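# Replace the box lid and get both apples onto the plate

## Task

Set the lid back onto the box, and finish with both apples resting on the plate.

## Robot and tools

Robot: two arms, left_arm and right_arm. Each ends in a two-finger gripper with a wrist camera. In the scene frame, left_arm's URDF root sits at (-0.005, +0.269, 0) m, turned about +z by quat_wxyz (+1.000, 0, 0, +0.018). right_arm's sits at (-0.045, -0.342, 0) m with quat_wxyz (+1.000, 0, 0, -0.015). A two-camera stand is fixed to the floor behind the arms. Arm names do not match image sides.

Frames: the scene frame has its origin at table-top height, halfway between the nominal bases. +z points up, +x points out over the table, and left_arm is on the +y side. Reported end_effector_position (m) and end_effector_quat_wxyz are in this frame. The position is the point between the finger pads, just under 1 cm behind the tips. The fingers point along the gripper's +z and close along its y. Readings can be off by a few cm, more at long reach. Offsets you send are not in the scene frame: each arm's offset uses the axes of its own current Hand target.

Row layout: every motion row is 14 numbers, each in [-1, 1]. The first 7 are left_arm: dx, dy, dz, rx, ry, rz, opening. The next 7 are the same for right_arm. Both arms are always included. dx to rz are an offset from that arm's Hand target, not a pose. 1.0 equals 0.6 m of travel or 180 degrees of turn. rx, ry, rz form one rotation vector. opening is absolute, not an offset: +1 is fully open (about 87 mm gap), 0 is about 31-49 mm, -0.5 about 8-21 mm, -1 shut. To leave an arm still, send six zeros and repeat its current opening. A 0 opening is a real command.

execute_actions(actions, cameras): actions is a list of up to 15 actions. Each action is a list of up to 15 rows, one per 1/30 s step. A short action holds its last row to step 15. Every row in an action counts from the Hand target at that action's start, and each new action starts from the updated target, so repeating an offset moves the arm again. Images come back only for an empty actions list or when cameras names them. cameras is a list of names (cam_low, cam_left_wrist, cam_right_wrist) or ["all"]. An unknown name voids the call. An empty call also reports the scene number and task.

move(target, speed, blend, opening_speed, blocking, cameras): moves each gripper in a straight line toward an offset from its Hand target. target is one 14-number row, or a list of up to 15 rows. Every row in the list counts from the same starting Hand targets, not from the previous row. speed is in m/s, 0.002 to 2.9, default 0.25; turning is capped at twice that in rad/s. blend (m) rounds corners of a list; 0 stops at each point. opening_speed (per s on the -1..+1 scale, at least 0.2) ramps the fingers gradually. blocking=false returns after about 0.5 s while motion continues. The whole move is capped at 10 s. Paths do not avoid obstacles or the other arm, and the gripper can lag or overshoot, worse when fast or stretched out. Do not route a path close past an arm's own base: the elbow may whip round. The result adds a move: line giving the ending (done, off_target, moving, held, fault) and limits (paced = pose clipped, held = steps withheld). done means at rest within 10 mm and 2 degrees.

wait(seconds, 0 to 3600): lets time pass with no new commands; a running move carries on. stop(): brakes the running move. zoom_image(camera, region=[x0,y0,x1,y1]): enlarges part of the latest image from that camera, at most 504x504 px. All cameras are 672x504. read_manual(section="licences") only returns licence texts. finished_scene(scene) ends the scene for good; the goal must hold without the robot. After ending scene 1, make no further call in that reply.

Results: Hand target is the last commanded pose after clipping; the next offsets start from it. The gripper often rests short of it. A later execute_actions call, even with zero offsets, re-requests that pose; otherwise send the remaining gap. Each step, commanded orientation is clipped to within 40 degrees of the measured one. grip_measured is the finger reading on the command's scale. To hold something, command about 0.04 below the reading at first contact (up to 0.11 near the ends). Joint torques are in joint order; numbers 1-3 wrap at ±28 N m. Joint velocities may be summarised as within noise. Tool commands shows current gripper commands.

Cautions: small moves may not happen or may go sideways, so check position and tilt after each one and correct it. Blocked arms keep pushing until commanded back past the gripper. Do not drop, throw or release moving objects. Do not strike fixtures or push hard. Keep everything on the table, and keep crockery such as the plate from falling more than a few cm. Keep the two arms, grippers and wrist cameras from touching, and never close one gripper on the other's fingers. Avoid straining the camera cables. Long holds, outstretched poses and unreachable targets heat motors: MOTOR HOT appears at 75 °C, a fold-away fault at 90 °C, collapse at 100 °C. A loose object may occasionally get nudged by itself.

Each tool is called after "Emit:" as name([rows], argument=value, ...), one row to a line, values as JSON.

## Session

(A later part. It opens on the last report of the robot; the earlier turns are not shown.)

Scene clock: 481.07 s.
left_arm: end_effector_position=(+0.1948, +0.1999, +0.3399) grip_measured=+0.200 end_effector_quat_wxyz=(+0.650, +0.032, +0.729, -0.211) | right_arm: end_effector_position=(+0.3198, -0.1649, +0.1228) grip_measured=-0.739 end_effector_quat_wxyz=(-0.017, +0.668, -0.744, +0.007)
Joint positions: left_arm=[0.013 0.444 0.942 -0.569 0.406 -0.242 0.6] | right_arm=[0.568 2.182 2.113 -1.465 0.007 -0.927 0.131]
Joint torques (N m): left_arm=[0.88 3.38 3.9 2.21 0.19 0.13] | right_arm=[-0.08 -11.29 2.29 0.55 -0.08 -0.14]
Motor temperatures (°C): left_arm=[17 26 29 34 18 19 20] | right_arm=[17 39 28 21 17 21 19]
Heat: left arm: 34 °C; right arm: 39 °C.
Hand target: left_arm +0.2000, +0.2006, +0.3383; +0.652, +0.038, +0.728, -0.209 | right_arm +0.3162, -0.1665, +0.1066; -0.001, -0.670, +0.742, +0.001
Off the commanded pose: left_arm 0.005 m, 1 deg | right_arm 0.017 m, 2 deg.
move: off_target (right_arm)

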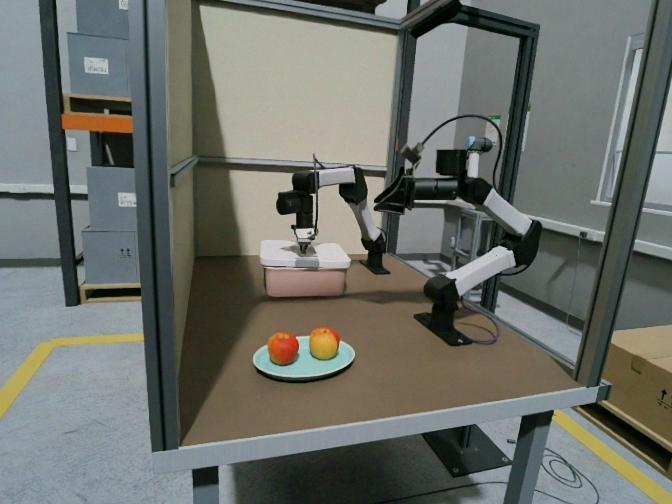

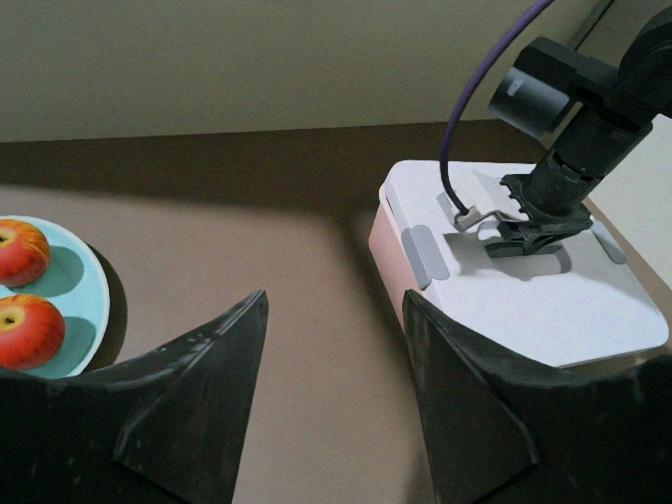

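Emit:
move([
  [0,0,0,0,0,0,0.2,-0.009,0.003,-0.008,-0.013,0,0,-1],
  [0,0,0,0,0,0,0.2,-0.009,0.003,0.005,-0.013,0,0,-1],
  [0,0,0,0,0,0,0.2,-0.009,0.003,0.005,-0.013,0,0,-0.2],
  [0,0,0,0,0,0,0.2,-0.009,0.003,-0.13,-0.013,0,0,-0.2],
], speed=[0.05,0.05,0.05,0.2], opening_speed=0.7, cameras=["cam_low","cam_left_wrist","cam_right_wrist"])

Emit:
zoom_image(camera="cam_low", region=[250, 230, 360, 305])

Emit:
zoom_image(camera="cam_left_wrist", region=[340, 120, 672, 380])

Scene clock: 498.60 s.
left_arm: end_effector_position=(+0.1948, +0.1999, +0.3399) grip_measured=+0.200 end_effector_quat_wxyz=(+0.650, +0.032, +0.729, -0.211) | right_arm: end_effector_position=(+0.3229, -0.1578, +0.1664) grip_measured=-0.200 end_effector_quat_wxyz=(-0.068, +0.667, -0.742, +0.004)
Joint positions: left_arm=[0.013 0.444 0.942 -0.569 0.406 -0.242 0.6] | right_arm=[0.568 2.144 2.236 -1.528 -0.018 -0.927 0.4]
Joint torques (N m): left_arm=[1.03 3.36 3.66 2.29 0.15 0.13] | right_arm=[0.73 -15.17 7.56 0.14 0.12 -0.11]
Heat: left arm: 34 °C; right arm: 40 °C.
Hand target: left_arm +0.2000, +0.2006, +0.3383; +0.652, +0.038, +0.728, -0.209 | right_arm +0.3152, -0.1610, +0.1846; -0.014, -0.670, +0.742, +0.016
Off the commanded pose: left_arm 0.005 m, 1 deg | right_arm 0.020 m, 10 deg.
joint sent to its limit (right arm) — joint 4 (wrist pitch), lower limit. The joint targets are off in orientation, not in position.
move: off_target (right_arm); target 3's new opening was sent with right_arm's hand 0.021 m and 3 deg from that target

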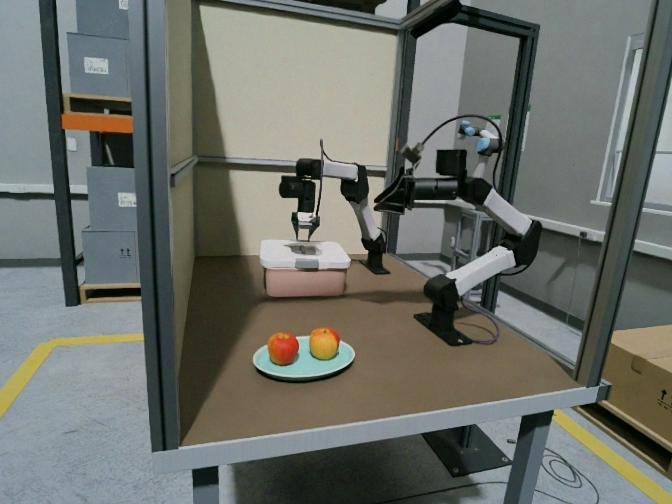

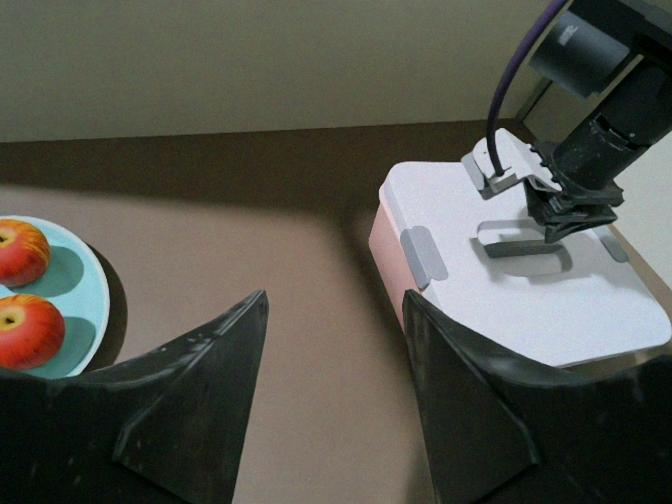

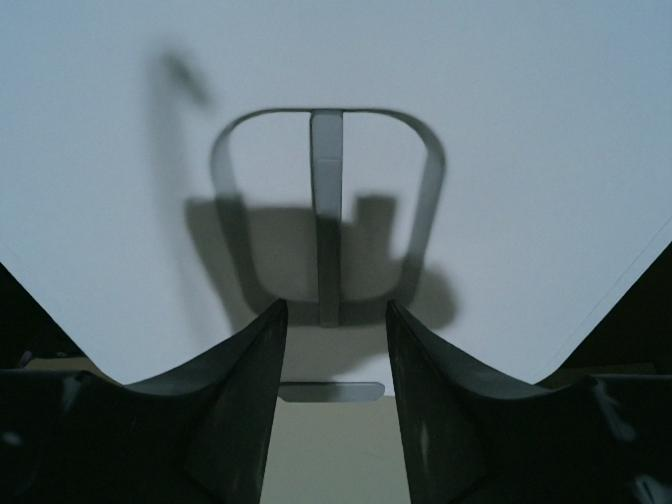

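Scaled by 4.582 from the camera's image (finer frame: 960x720).

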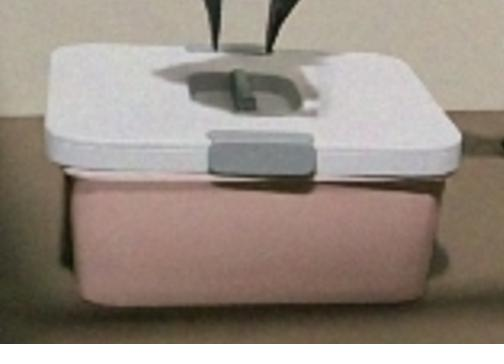

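Scaled by 1.518 from the camera's image (finer frame: 960x720).

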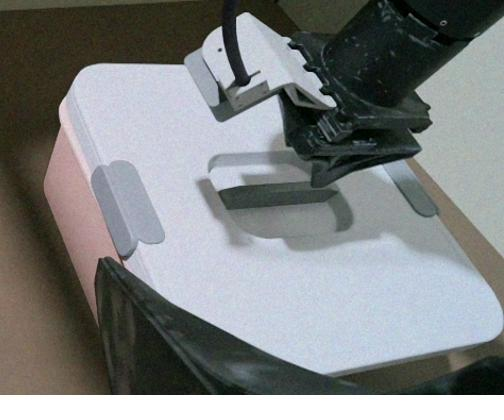

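Emit:
move([
  [0,0,0,0,0,0,0.2,0,-0.14,-0.02,0,0,0,-1],
  [0,0,0,0,0,0,0.2,0,-0.14,0.13,0,0,0,-1],
], speed=[0.2,0.06], cameras=["cam_low","cam_left_wrist"])

Emit:
zoom_image(camera="cam_low", region=[250, 230, 360, 305])

Emit:
zoom_image(camera="cam_left_wrist", region=[340, 120, 672, 380])

Scene clock: 514.60 s.
left_arm: end_effector_position=(+0.1948, +0.1999, +0.3400) grip_measured=+0.200 end_effector_quat_wxyz=(+0.650, +0.032, +0.729, -0.211) | right_arm: end_effector_position=(+0.4076, -0.1655, +0.1394) grip_measured=-0.999 end_effector_quat_wxyz=(-0.105, +0.674, -0.731, +0.029)
Joint positions: left_arm=[0.013 0.444 0.942 -0.569 0.406 -0.242 0.6] | right_arm=[0.474 2.43 2.605 -1.527 -0.007 -1.046 0]
Joint torques (N m): left_arm=[1.02 3.56 3.85 2.23 0.14 0.08] | right_arm=[0.44 -8.9 3.88 0.3 -0.11 0.06]
Motor temperatures (°C): left_arm=[17 25 28 34 18 19 20] | right_arm=[17 45 27 21 17 21 19]
Heat: left arm: 34 °C; right arm: 45 °C.
Hand target: left_arm +0.2000, +0.2006, +0.3384; +0.652, +0.038, +0.728, -0.209 | right_arm +0.3953, -0.1691, +0.1031; +0.014, +0.670, -0.742, -0.016
Off the commanded pose: left_arm 0.005 m, 1 deg | right_arm 0.039 m, 15 deg.
joint sent to its limit (right arm) — joint 4 (wrist pitch), lower limit. The joint targets are off in orientation, not in position.
move: off_target (right_arm)

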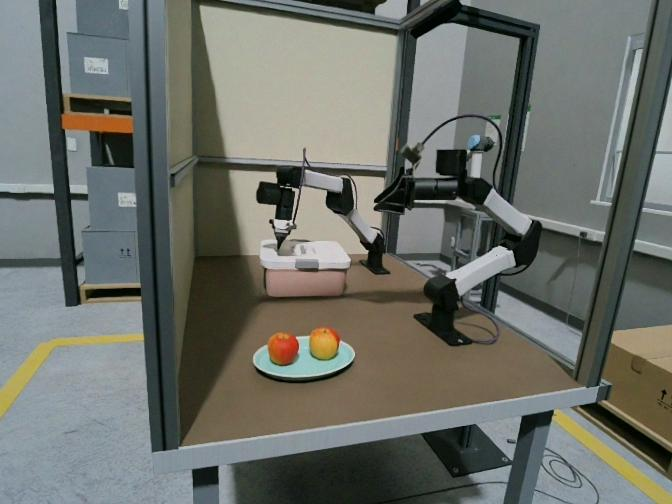

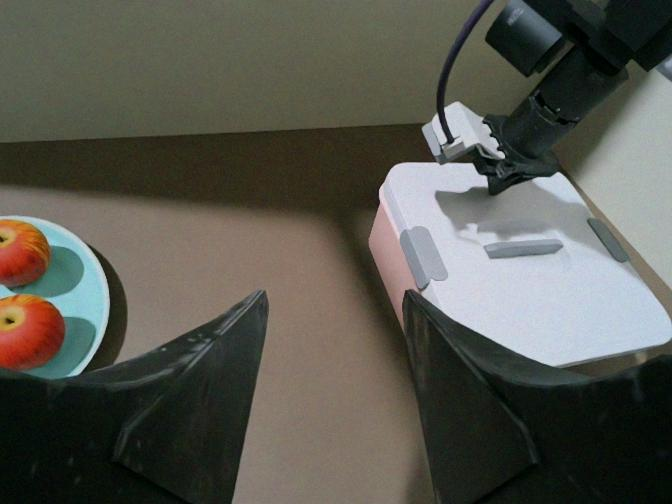

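Scaled by 4.582 from the camera's image (finer frame: 960x720).

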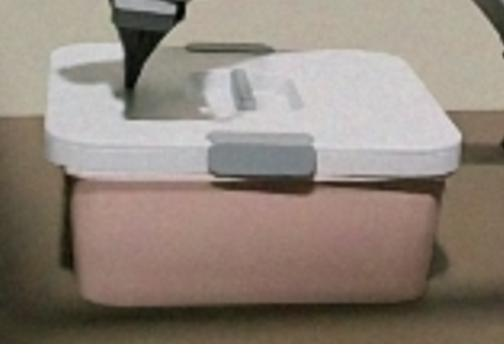

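Scaled by 1.518 from the camera's image (finer frame: 960x720).

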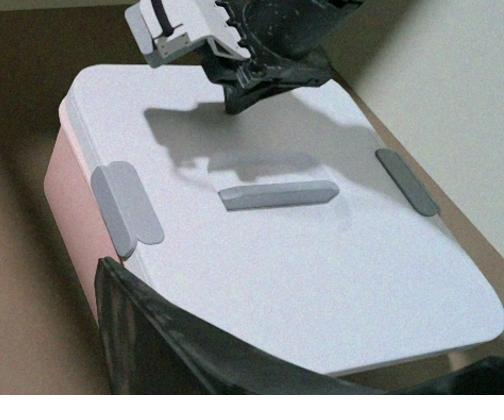

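Emit:
move([
  [0,0,0,0,0,0,0.2,0,0,-0.2,0,0,0,-1],
  [0,0,0,0,0,0,0.2,0.341,0.224,-0.328,0.206,-0.322,0.465,-1],
], speed=[0.2,0.4], blend=[0.03,0], cameras=["all"])

Emit:
zoom_image(camera="cam_low", region=[250, 230, 360, 305])

Scene clock: 537.07 s.
left_arm: end_effector_position=(+0.1948, +0.1999, +0.3400) grip_measured=+0.200 end_effector_quat_wxyz=(+0.650, +0.032, +0.729, -0.211) | right_arm: end_effector_position=(+0.2504, -0.3609, +0.3076) grip_measured=-0.999 end_effector_quat_wxyz=(+0.488, +0.071, +0.866, +0.080)
Joint positions: left_arm=[0.013 0.444 0.942 -0.569 0.406 -0.242 0.6] | right_arm=[-0.202 1.059 1.348 -0.848 -0.268 0.081 0]
Joint torques (N m): left_arm=[0.95 3.41 3.81 2.24 0.17 0.08] | right_arm=[-0.39 -3.08 4.83 1.94 -0.09 0.07]
Heat: left arm: 35 °C; right arm: 43 °C.
Hand target: left_arm +0.2000, +0.2006, +0.3384; +0.652, +0.038, +0.728, -0.209 | right_arm +0.2494, -0.3600, +0.3054; +0.489, +0.075, +0.865, +0.085
Off the commanded pose: left_arm 0.005 m, 1 deg | right_arm 0.003 m, 1 deg.
move: done

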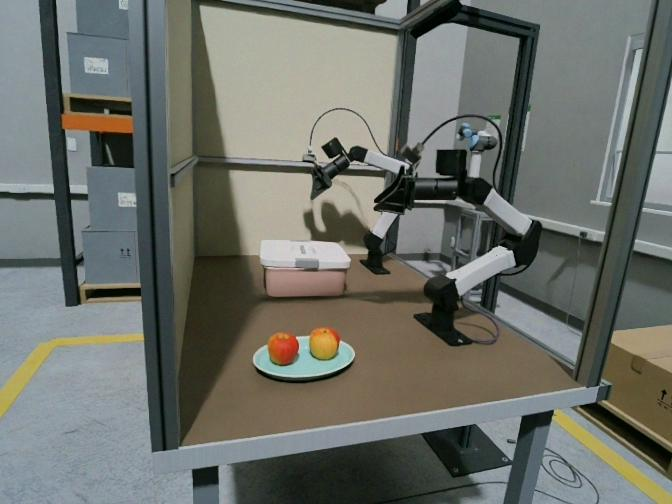

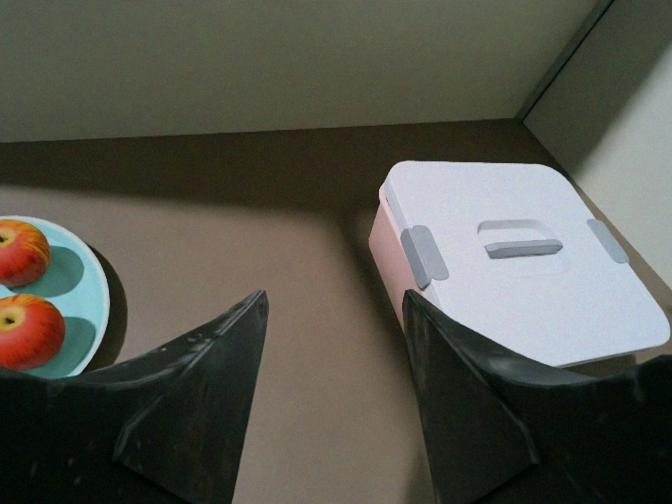

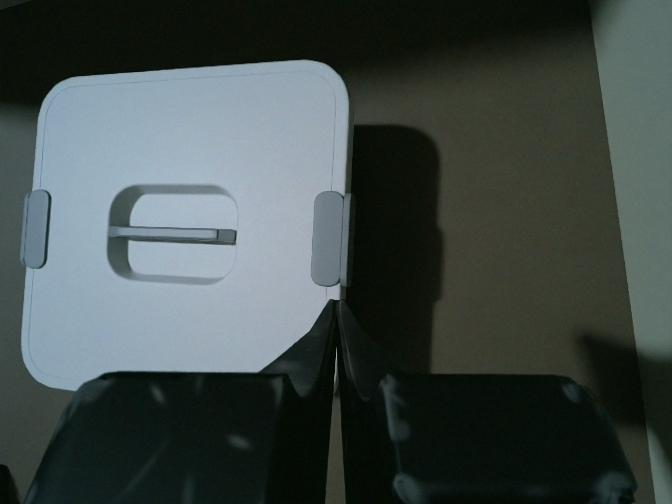

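Scaled by 4.582 from the camera's image (finer frame: 960x720).

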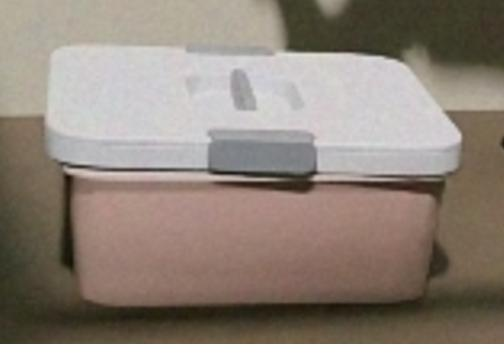

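Emit:
zoom_image(camera="cam_right_wrist", region=[270, 50, 450, 310])

Emit:
zoom_image(camera="cam_left_wrist", region=[360, 150, 480, 310])

Emit:
zoom_image(camera="cam_left_wrist", region=[530, 290, 672, 400])

Scaled by 1.938 from the camera's image (finer frame: 960x720).

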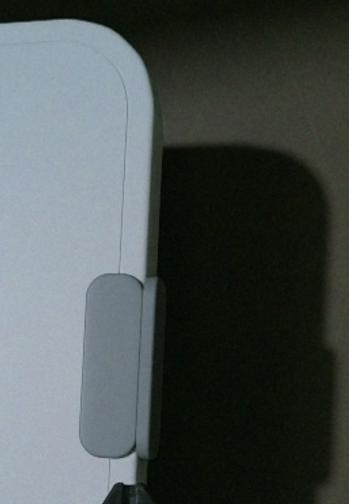

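Scaled by 3.150 from the camera's image (finer frame: 960x720).

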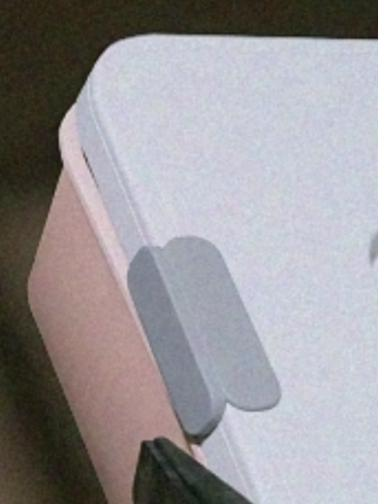

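Scaled by 3.549 from the camera's image (finer frame: 960x720).

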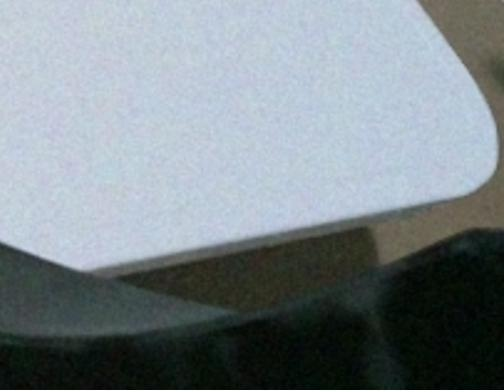

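Emit:
move(target=[0,0,0,0,0,0,0.2,0.182,0.277,0.218,-0.206,0.322,-0.465,0.1], speed=0.4)

Emit:
move(target=[0,0,0,0,0,0,0.2,0,0,0.07,0,0,0,0.1], speed=0.2, cameras=["cam_right_wrist","cam_low"])

Scene clock: 572.77 s.
left_arm: end_effector_position=(+0.1948, +0.1999, +0.3400) grip_measured=+0.200 end_effector_quat_wxyz=(+0.650, +0.032, +0.729, -0.211) | right_arm: end_effector_position=(+0.3166, -0.1629, +0.1880) grip_measured=+0.100 end_effector_quat_wxyz=(-0.092, +0.666, -0.740, +0.008)
Joint positions: left_arm=[0.013 0.444 0.942 -0.569 0.406 -0.242 0.6] | right_arm=[0.565 2.073 2.213 -1.527 -0.02 -0.93 0.55]
Joint torques (N m): left_arm=[0.68 3.52 3.78 2.14 0.11 0.14] | right_arm=[0.36 -8.81 8.24 0.26 0.1 -0.09]
Motor temperatures (°C): left_arm=[17 25 28 35 18 19 20] | right_arm=[17 34 26 25 17 21 18]
Heat: left arm: 35 °C; right arm: 34 °C.
Hand target: left_arm +0.2000, +0.2006, +0.3384; +0.652, +0.038, +0.728, -0.209 | right_arm +0.3139, -0.1652, +0.1849; -0.014, -0.670, +0.742, +0.016
Off the commanded pose: left_arm 0.005 m, 1 deg | right_arm 0.005 m, 12 deg.
joint sent to its limit (right arm) — joint 4 (wrist pitch), lower limit. The joint targets are off in orientation, not in position.
move: off_target (right_arm)

Scene clock: 573.60 s.
left_arm: end_effector_position=(+0.1948, +0.1999, +0.3400) grip_measured=+0.200 end_effector_quat_wxyz=(+0.650, +0.032, +0.729, -0.211) | right_arm: end_effector_position=(+0.3208, -0.1604, +0.1542) grip_measured=+0.100 end_effector_quat_wxyz=(-0.049, +0.668, -0.743, -0.001)
Joint positions: left_arm=[0.013 0.444 0.942 -0.569 0.406 -0.242 0.6] | right_arm=[0.565 2.161 2.213 -1.528 -0.02 -0.93 0.55]
Joint torques (N m): left_arm=[0.76 3.6 3.92 2.21 0.12 0.12] | right_arm=[0.2 -9.96 5.56 0.05 -0.03 -0.1]
Heat: left arm: 35 °C; right arm: 34 °C.
Hand target: left_arm +0.2000, +0.2006, +0.3384; +0.652, +0.038, +0.728, -0.209 | right_arm +0.3121, -0.1650, +0.1430; -0.014, -0.670, +0.742, +0.016
Off the commanded pose: left_arm 0.005 m, 1 deg | right_arm 0.015 m, 7 deg.
joint sent to its limit (right arm) — joint 4 (wrist pitch), lower limit. The joint targets are off in orientation, not in position.
move: off_target (right_arm)
Images, in order (width x height): cam_low 672x504, cam_right_wrist 672x504.

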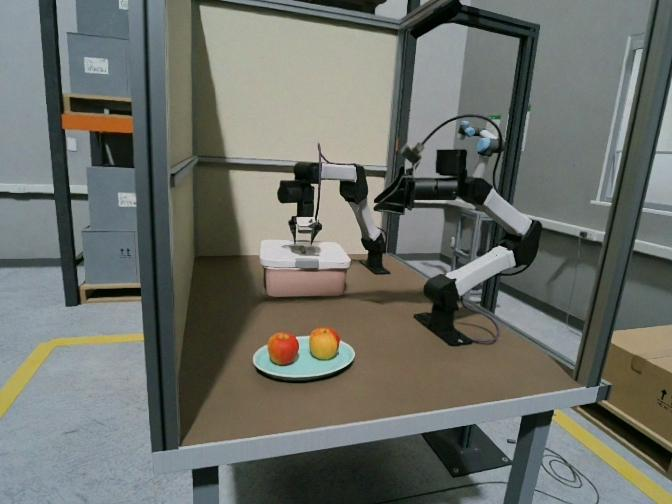

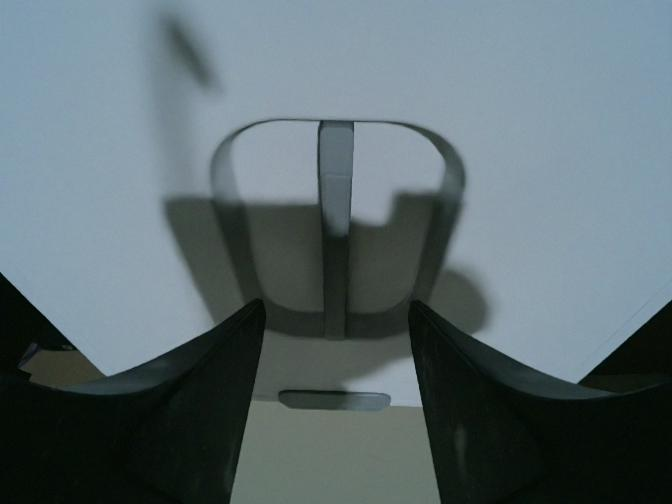

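Emit:
move([
  [0,0,0,0,0,0,0.2,0,0,0.055,0,0,0,0.1],
  [0,0,0,0,0,0,0.2,0,0,0.055,0,0,0,-1],
  [0,0,0,0,0,0,0.2,-0.014,0,0.048,0,0,-0.008,-1],
], speed=[0.08,0.05,0.04], opening_speed=1, cameras=["cam_low","cam_left_wrist"])

Emit:
zoom_image(camera="cam_low", region=[250, 230, 360, 305])

Emit:
zoom_image(camera="cam_left_wrist", region=[360, 150, 480, 310])

Scene clock: 585.30 s.
left_arm: end_effector_position=(+0.1948, +0.1999, +0.3400) grip_measured=+0.200 end_effector_quat_wxyz=(+0.650, +0.032, +0.729, -0.211) | right_arm: end_effector_position=(+0.3151, -0.1610, +0.1224) grip_measured=-0.740 end_effector_quat_wxyz=(-0.004, +0.672, -0.741, -0.006)
Joint positions: left_arm=[0.013 0.444 0.942 -0.569 0.406 -0.242 0.6] | right_arm=[0.574 2.21 2.158 -1.512 -0.013 -0.93 0.13]
Joint torques (N m): left_arm=[0.83 3.36 3.81 2.23 0.18 0.12] | right_arm=[1.1 -9.46 7.87 0 -0.12 -0.18]
Heat: left arm: 35 °C; right arm: 36 °C.
Hand target: left_arm +0.2000, +0.2006, +0.3384; +0.652, +0.038, +0.728, -0.209 | right_arm +0.3117, -0.1564, +0.1143; -0.014, -0.680, +0.733, +0.017
Off the commanded pose: left_arm 0.005 m, 1 deg | right_arm 0.010 m, 3 deg.
move: off_target (right_arm); target 2's new opening was sent with right_arm's hand 0.014 m and 2 deg from that target

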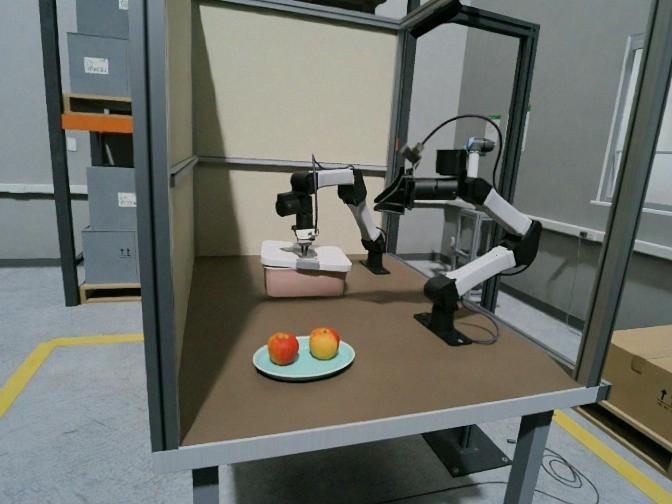

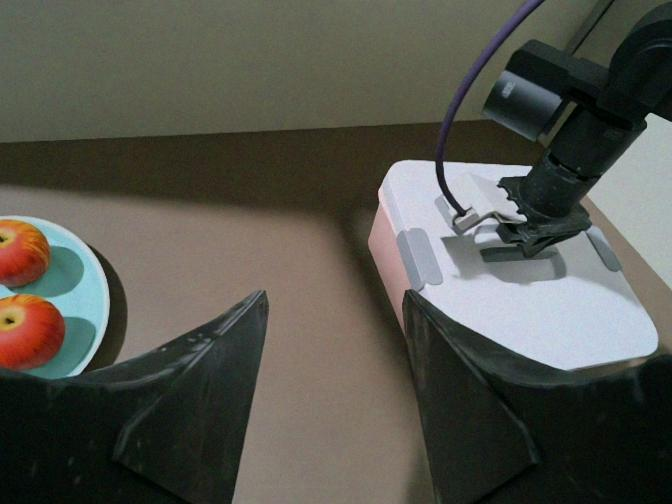

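Scaled by 4.582 from the camera's image (finer frame: 960x720).

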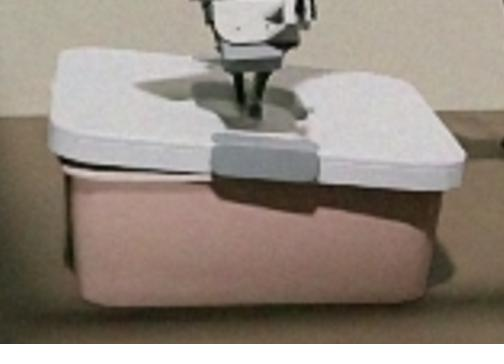

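Scaled by 3.150 from the camera's image (finer frame: 960x720).

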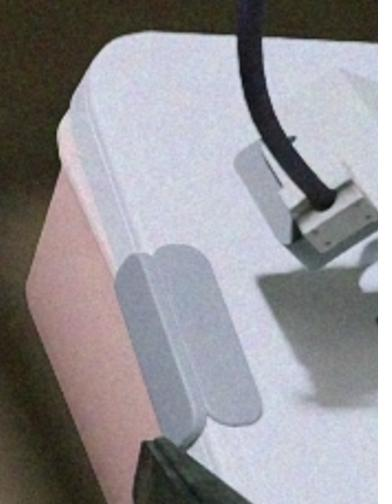

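Emit:
move([
  [0,0,0,0,0,0,0.2,0.005,0,-0.01,0.013,0,-0.013,-1],
  [0,0,0,0,0,0,0.2,0.005,0,0.004,0.013,0,-0.013,-1],
], speed=0.05, cameras=["cam_low","cam_left_wrist"])

Emit:
zoom_image(camera="cam_low", region=[250, 230, 360, 305])

Emit:
zoom_image(camera="cam_left_wrist", region=[360, 150, 480, 310])

Scene clock: 596.33 s.
left_arm: end_effector_position=(+0.1948, +0.1999, +0.3400) grip_measured=+0.200 end_effector_quat_wxyz=(+0.650, +0.032, +0.729, -0.211) | right_arm: end_effector_position=(+0.3161, -0.1609, +0.1210) grip_measured=-0.740 end_effector_quat_wxyz=(-0.010, +0.683, -0.731, +0.007)
Joint positions: left_arm=[0.013 0.444 0.942 -0.569 0.406 -0.242 0.6] | right_arm=[0.583 2.186 2.112 -1.474 0.009 -0.951 0.13]
Joint torques (N m): left_arm=[0.92 3.36 3.99 2.21 0.09 0.1] | right_arm=[0.58 -12.62 2.88 0.49 -0.12 -0.39]
Heat: left arm: 36 °C; right arm: 38 °C.
Hand target: left_arm +0.2000, +0.2006, +0.3384; +0.652, +0.038, +0.728, -0.209 | right_arm +0.3113, -0.1594, +0.1118; +0.000, +0.694, -0.720, -0.002
Off the commanded pose: left_arm 0.005 m, 1 deg | right_arm 0.010 m, 2 deg.
move: done

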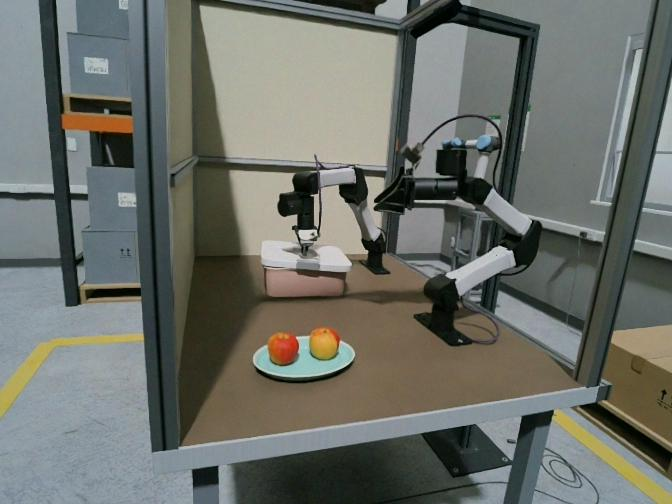

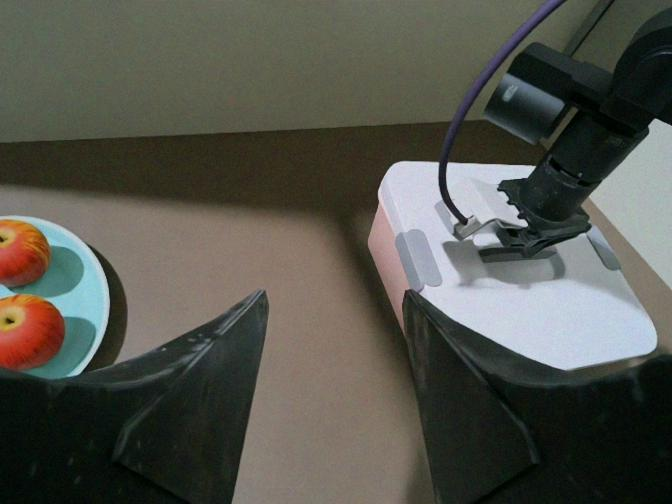

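Scaled by 4.582 from the camera's image (finer frame: 960x720).

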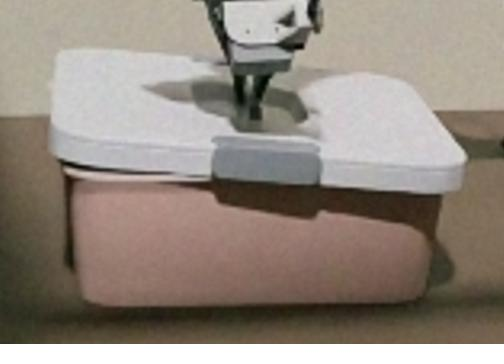

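Scaled by 3.150 from the camera's image (finer frame: 960x720).

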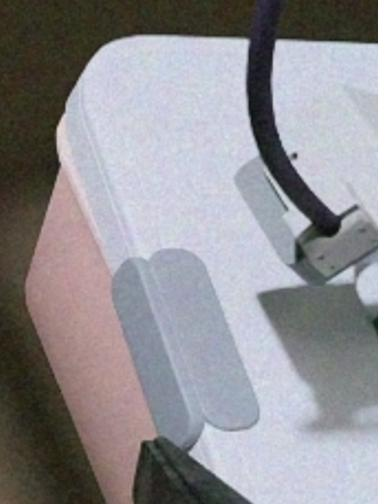

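Emit:
move([
  [0,0,0,0,0,0,0.2,-0.008,0,-0.02,0,0,-0.008,-1],
  [0,0,0,0,0,0,0.2,-0.009,0,0.004,0,0,-0.008,-1],
], speed=0.05, cameras=["cam_low","cam_left_wrist"])

Emit:
zoom_image(camera="cam_low", region=[250, 230, 360, 305])

Emit:
zoom_image(camera="cam_left_wrist", region=[360, 150, 480, 310])

Scene clock: 617.00 s.
left_arm: end_effector_position=(+0.1948, +0.1999, +0.3400) grip_measured=+0.200 end_effector_quat_wxyz=(+0.650, +0.032, +0.729, -0.211) | right_arm: end_effector_position=(+0.3155, -0.1572, +0.1194) grip_measured=-0.742 end_effector_quat_wxyz=(-0.009, +0.696, -0.718, +0.009)
Joint positions: left_arm=[0.013 0.444 0.942 -0.569 0.406 -0.242 0.6] | right_arm=[0.595 2.186 2.104 -1.467 0.013 -0.977 0.129]
Joint torques (N m): left_arm=[1.22 3.49 3.9 2.27 0.1 0.08] | right_arm=[0.8 -11.85 3.71 0.45 -0.16 -0.16]
Motor temperatures (°C): left_arm=[17 25 28 36 18 19 20] | right_arm=[17 39 26 22 17 21 19]
Heat: left arm: 36 °C; right arm: 39 °C.
Hand target: left_arm +0.2000, +0.2006, +0.3384; +0.652, +0.038, +0.728, -0.209 | right_arm +0.3116, -0.1540, +0.1094; +0.000, +0.703, -0.711, -0.002
Off the commanded pose: left_arm 0.005 m, 1 deg | right_arm 0.011 m, 2 deg.
move: off_target (right_arm)

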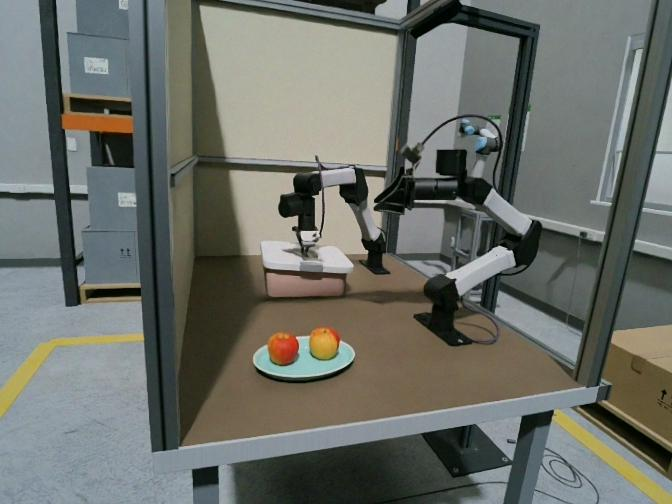

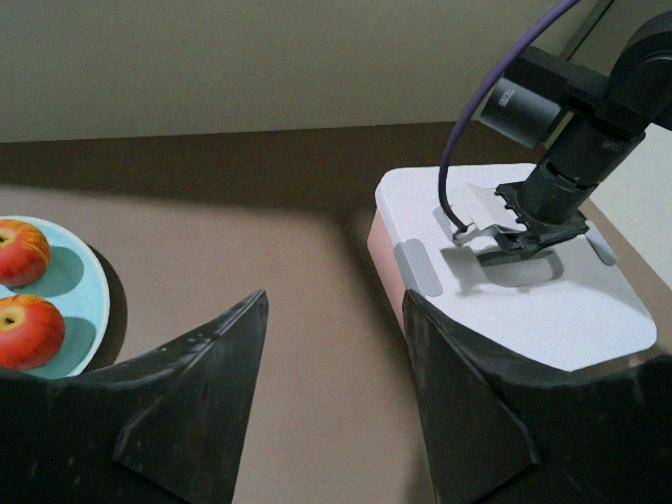

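Scaled by 4.582 from the camera's image (finer frame: 960x720).

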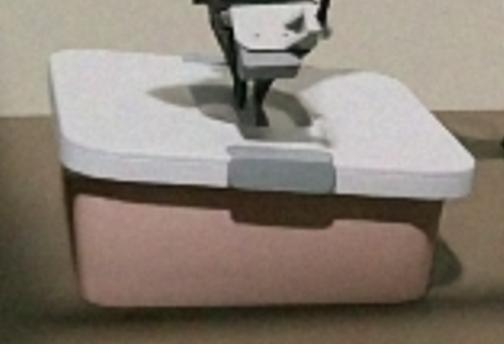

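Scaled by 3.150 from the camera's image (finer frame: 960x720).

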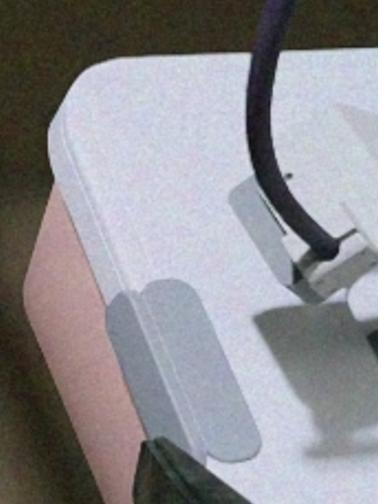

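Emit:
move([
  [0,0,0,0,0,0,0.2,0,0,0,0,0,0,-0.2],
  [0,0,0,0,0,0,0.2,0,0,-0.2,0,0,0,-0.2],
  [0,0,0,0,0,0,0.2,0.344,0.116,-0.326,0.206,-0.322,0.465,-0.2],
], speed=[0.05,0.25,0.4], blend=[0,0.03,0], opening_speed=0.8, cameras=["all"])

Emit:
zoom_image(camera="cam_low", region=[250, 230, 360, 305])

Emit:
zoom_image(camera="cam_right_wrist", region=[270, 50, 450, 310])

Scene clock: 630.87 s.
left_arm: end_effector_position=(+0.1948, +0.1999, +0.3400) grip_measured=+0.200 end_effector_quat_wxyz=(+0.650, +0.032, +0.729, -0.211) | right_arm: end_effector_position=(+0.2418, -0.3614, +0.3060) grip_measured=-0.200 end_effector_quat_wxyz=(+0.500, +0.031, +0.859, +0.104)
Joint positions: left_arm=[0.013 0.444 0.942 -0.569 0.406 -0.242 0.6] | right_arm=[-0.291 1.022 1.303 -0.834 -0.427 -0.009 0.4]
Joint torques (N m): left_arm=[1.02 3.49 3.79 2.26 0.18 0.09] | right_arm=[-0.54 -2.99 4.92 1.94 -0.16 0.05]
Heat: left arm: 36 °C; right arm: 39 °C.
Hand target: left_arm +0.2000, +0.2006, +0.3384; +0.652, +0.038, +0.728, -0.209 | right_arm +0.2403, -0.3602, +0.3046; +0.502, +0.034, +0.857, +0.109
Off the commanded pose: left_arm 0.005 m, 1 deg | right_arm 0.002 m, 1 deg.
move: done

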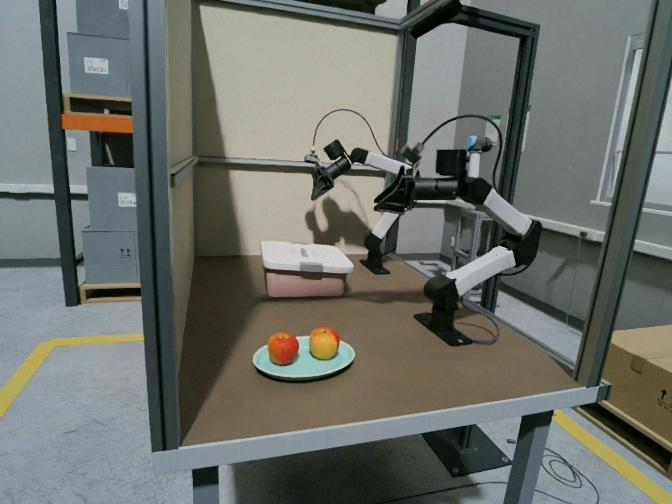

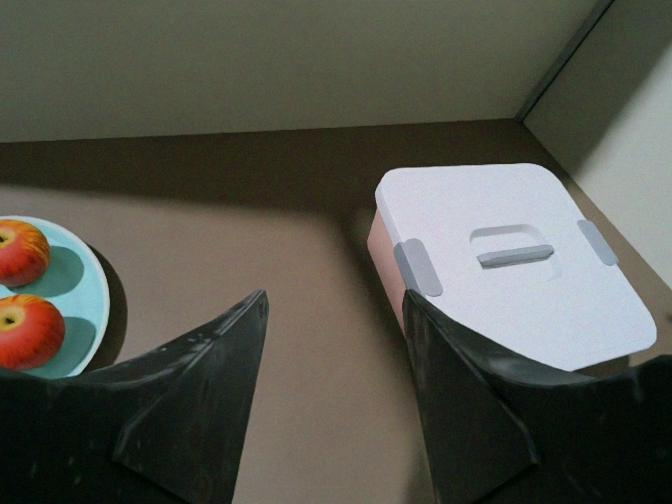

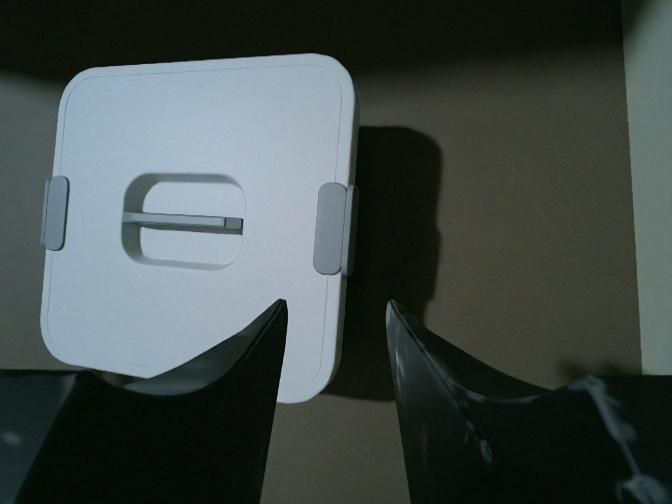

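Scaled by 4.582 from the camera's image (finer frame: 960x720).

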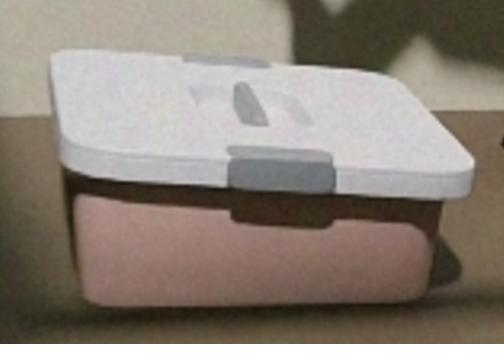

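Scaled by 1.938 from the camera's image (finer frame: 960x720).

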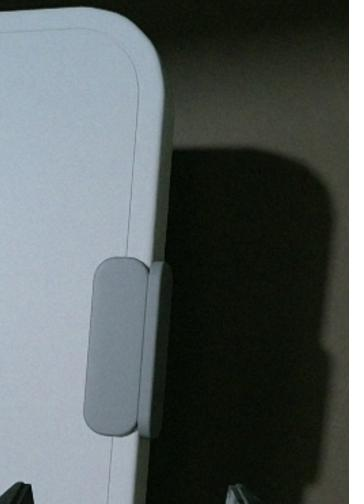

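Emit:
move(target=[0,0,0,0,0,0,0.2,0.234,0.260,0.267,-0.206,0.322,-0.465,0.1], speed=0.4)

Emit:
move([
  [0,0,0,0,0,0,0.2,0,0,0.093,0,0,0,0.1],
  [0,0,0,0,0,0,0.2,0,0,0.093,0,0,0,-1],
  [0,0,0,0,0,0,0.2,0,-0.002,0.065,0,0,0,-1],
  [0,0,0,0,0,0,0.2,0,-0.015,0.065,0,0,0,-1],
  [0,0,0,0,0,0,0.2,0,-0.015,0.095,-0.008,0,0,-1],
], speed=0.07, opening_speed=1, cameras=["cam_low","cam_left_wrist"])

Emit:
zoom_image(camera="cam_low", region=[250, 230, 360, 305])

Emit:
zoom_image(camera="cam_left_wrist", region=[360, 150, 480, 310])

Scene clock: 656.63 s.
left_arm: end_effector_position=(+0.1948, +0.1999, +0.3400) grip_measured=+0.200 end_effector_quat_wxyz=(+0.650, +0.032, +0.729, -0.211) | right_arm: end_effector_position=(+0.3050, -0.1569, +0.1472) grip_measured=+0.100 end_effector_quat_wxyz=(-0.025, +0.699, -0.715, +0.000)
Joint positions: left_arm=[0.013 0.444 0.942 -0.569 0.406 -0.242 0.6] | right_arm=[0.6 2.135 2.141 -1.528 -0.011 -0.98 0.55]
Joint torques (N m): left_arm=[0.79 3.41 4.01 2.21 0.18 0.12] | right_arm=[0.17 -9.77 8.01 -0.01 0.09 -0.15]
Heat: left arm: 36 °C; right arm: 35 °C.
Hand target: left_arm +0.2000, +0.2006, +0.3384; +0.652, +0.038, +0.728, -0.209 | right_arm +0.3023, -0.1603, +0.1437; +0.000, +0.703, -0.711, -0.002
Off the commanded pose: left_arm 0.005 m, 1 deg | right_arm 0.005 m, 3 deg.
joint sent to its limit (right arm) — joint 4 (wrist pitch), lower limit. The joint targets still meet the commanded pose.
move: off_target (right_arm)

Scene clock: 660.77 s.
left_arm: end_effector_position=(+0.1948, +0.1999, +0.3400) grip_measured=+0.200 end_effector_quat_wxyz=(+0.650, +0.032, +0.729, -0.211) | right_arm: end_effector_position=(+0.3154, -0.1578, +0.1019) grip_measured=-0.740 end_effector_quat_wxyz=(-0.016, +0.700, -0.714, +0.002)
Joint positions: left_arm=[0.013 0.444 0.942 -0.569 0.406 -0.242 0.6] | right_arm=[0.588 2.159 1.995 -1.374 -0.003 -0.994 0.13]
Joint torques (N m): left_arm=[1.02 3.25 3.79 2.2 0.13 0.13] | right_arm=[-0.4 -9.55 5.2 0.19 -0.16 -0.16]
Heat: left arm: 36 °C; right arm: 35 °C.
Hand target: left_arm +0.2000, +0.2006, +0.3384; +0.652, +0.038, +0.728, -0.209 | right_arm +0.3112, -0.1601, +0.0868; +0.009, +0.703, -0.711, -0.011
Off the commanded pose: left_arm 0.005 m, 1 deg | right_arm 0.016 m, 3 deg.
move: off_target (right_arm); target 2's new opening was sent with right_arm's hand 0.030 m and 2 deg from that target

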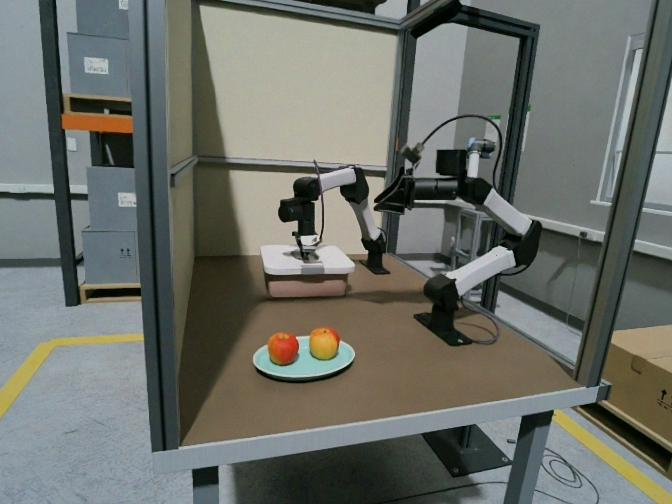

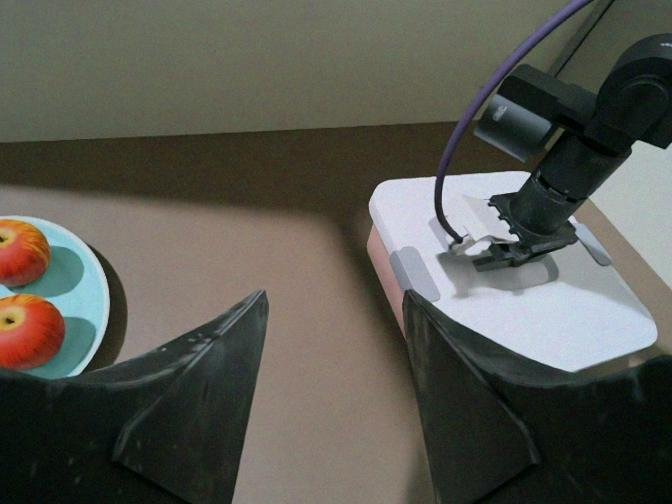

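Scaled by 4.582 from the camera's image (finer frame: 960x720).

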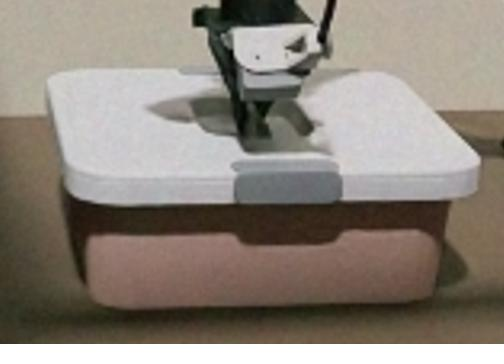

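Scaled by 3.150 from the camera's image (finer frame: 960x720).

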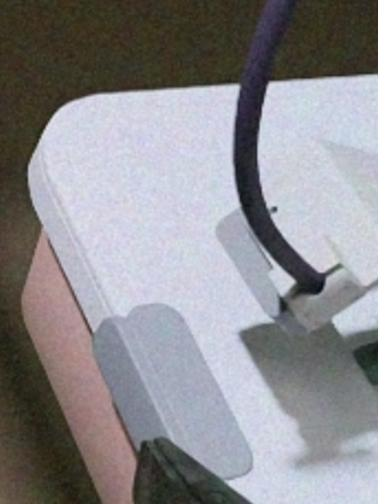

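Emit:
move([
  [0,0,0,0,0,0,0.2,0,0.003,-0.008,0,0,0,-1],
  [0,0,0,0,0,0,0.2,0,0.003,-0.008,0,0,0,0],
  [0,0,0,0,0,0,0.2,0,0.003,-0.2,0,0,0,0],
], speed=[0.05,0.05,0.2], opening_speed=0.8, cameras=["cam_low","cam_left_wrist"])

Emit:
zoom_image(camera="cam_low", region=[250, 230, 360, 305])

Scene clock: 670.60 s.
left_arm: end_effector_position=(+0.1948, +0.1999, +0.3400) grip_measured=+0.200 end_effector_quat_wxyz=(+0.650, +0.032, +0.729, -0.211) | right_arm: end_effector_position=(+0.3200, -0.1548, +0.1920) grip_measured=+0.000 end_effector_quat_wxyz=(-0.097, +0.701, -0.706, +0.020)
Joint positions: left_arm=[0.013 0.444 0.942 -0.569 0.406 -0.242 0.6] | right_arm=[0.588 2.08 2.236 -1.528 -0.005 -1.004 0.5]
Joint torques (N m): left_arm=[0.88 3.59 3.95 2.21 0.14 0.19] | right_arm=[0.24 -13.94 7.42 0.25 0.07 -0.11]
Heat: left arm: 36 °C; right arm: 37 °C.
Hand target: left_arm +0.2000, +0.2006, +0.3384; +0.652, +0.038, +0.728, -0.209 | right_arm +0.3127, -0.1605, +0.2068; +0.009, +0.703, -0.711, -0.011
Off the commanded pose: left_arm 0.005 m, 1 deg | right_arm 0.018 m, 13 deg.
joint sent to its limit (right arm) — joint 4 (wrist pitch), lower limit. The joint targets are off in orientation, not in position.
move: off_target (right_arm); target 2's new opening was sent with right_arm's hand 0.012 m and 3 deg from that target

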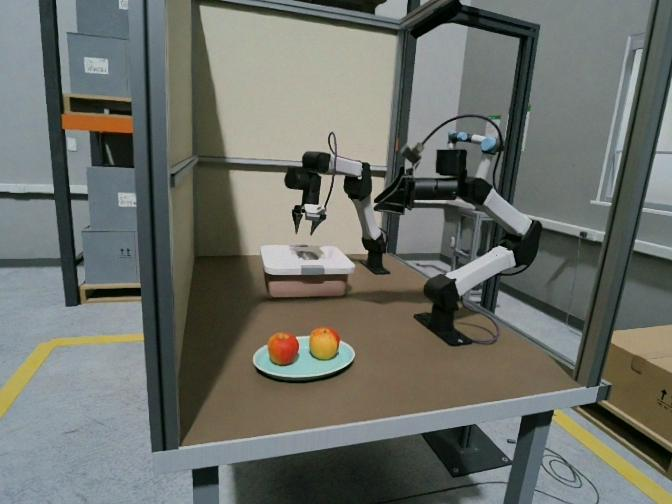

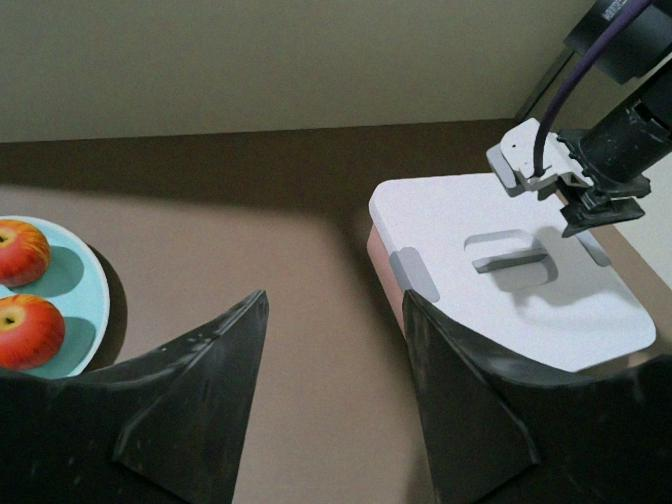

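Scaled by 4.582 from the camera's image (finer frame: 960x720).

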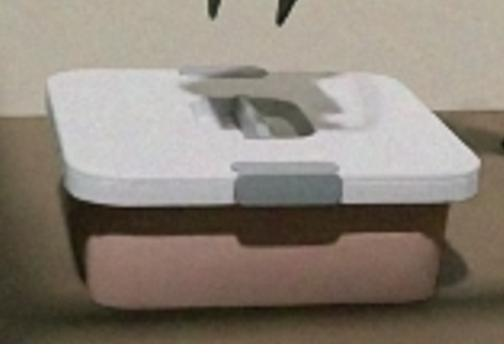

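Level and seated.

Emit:
finished_scene(scene=2)

The scene is finished: the task was done.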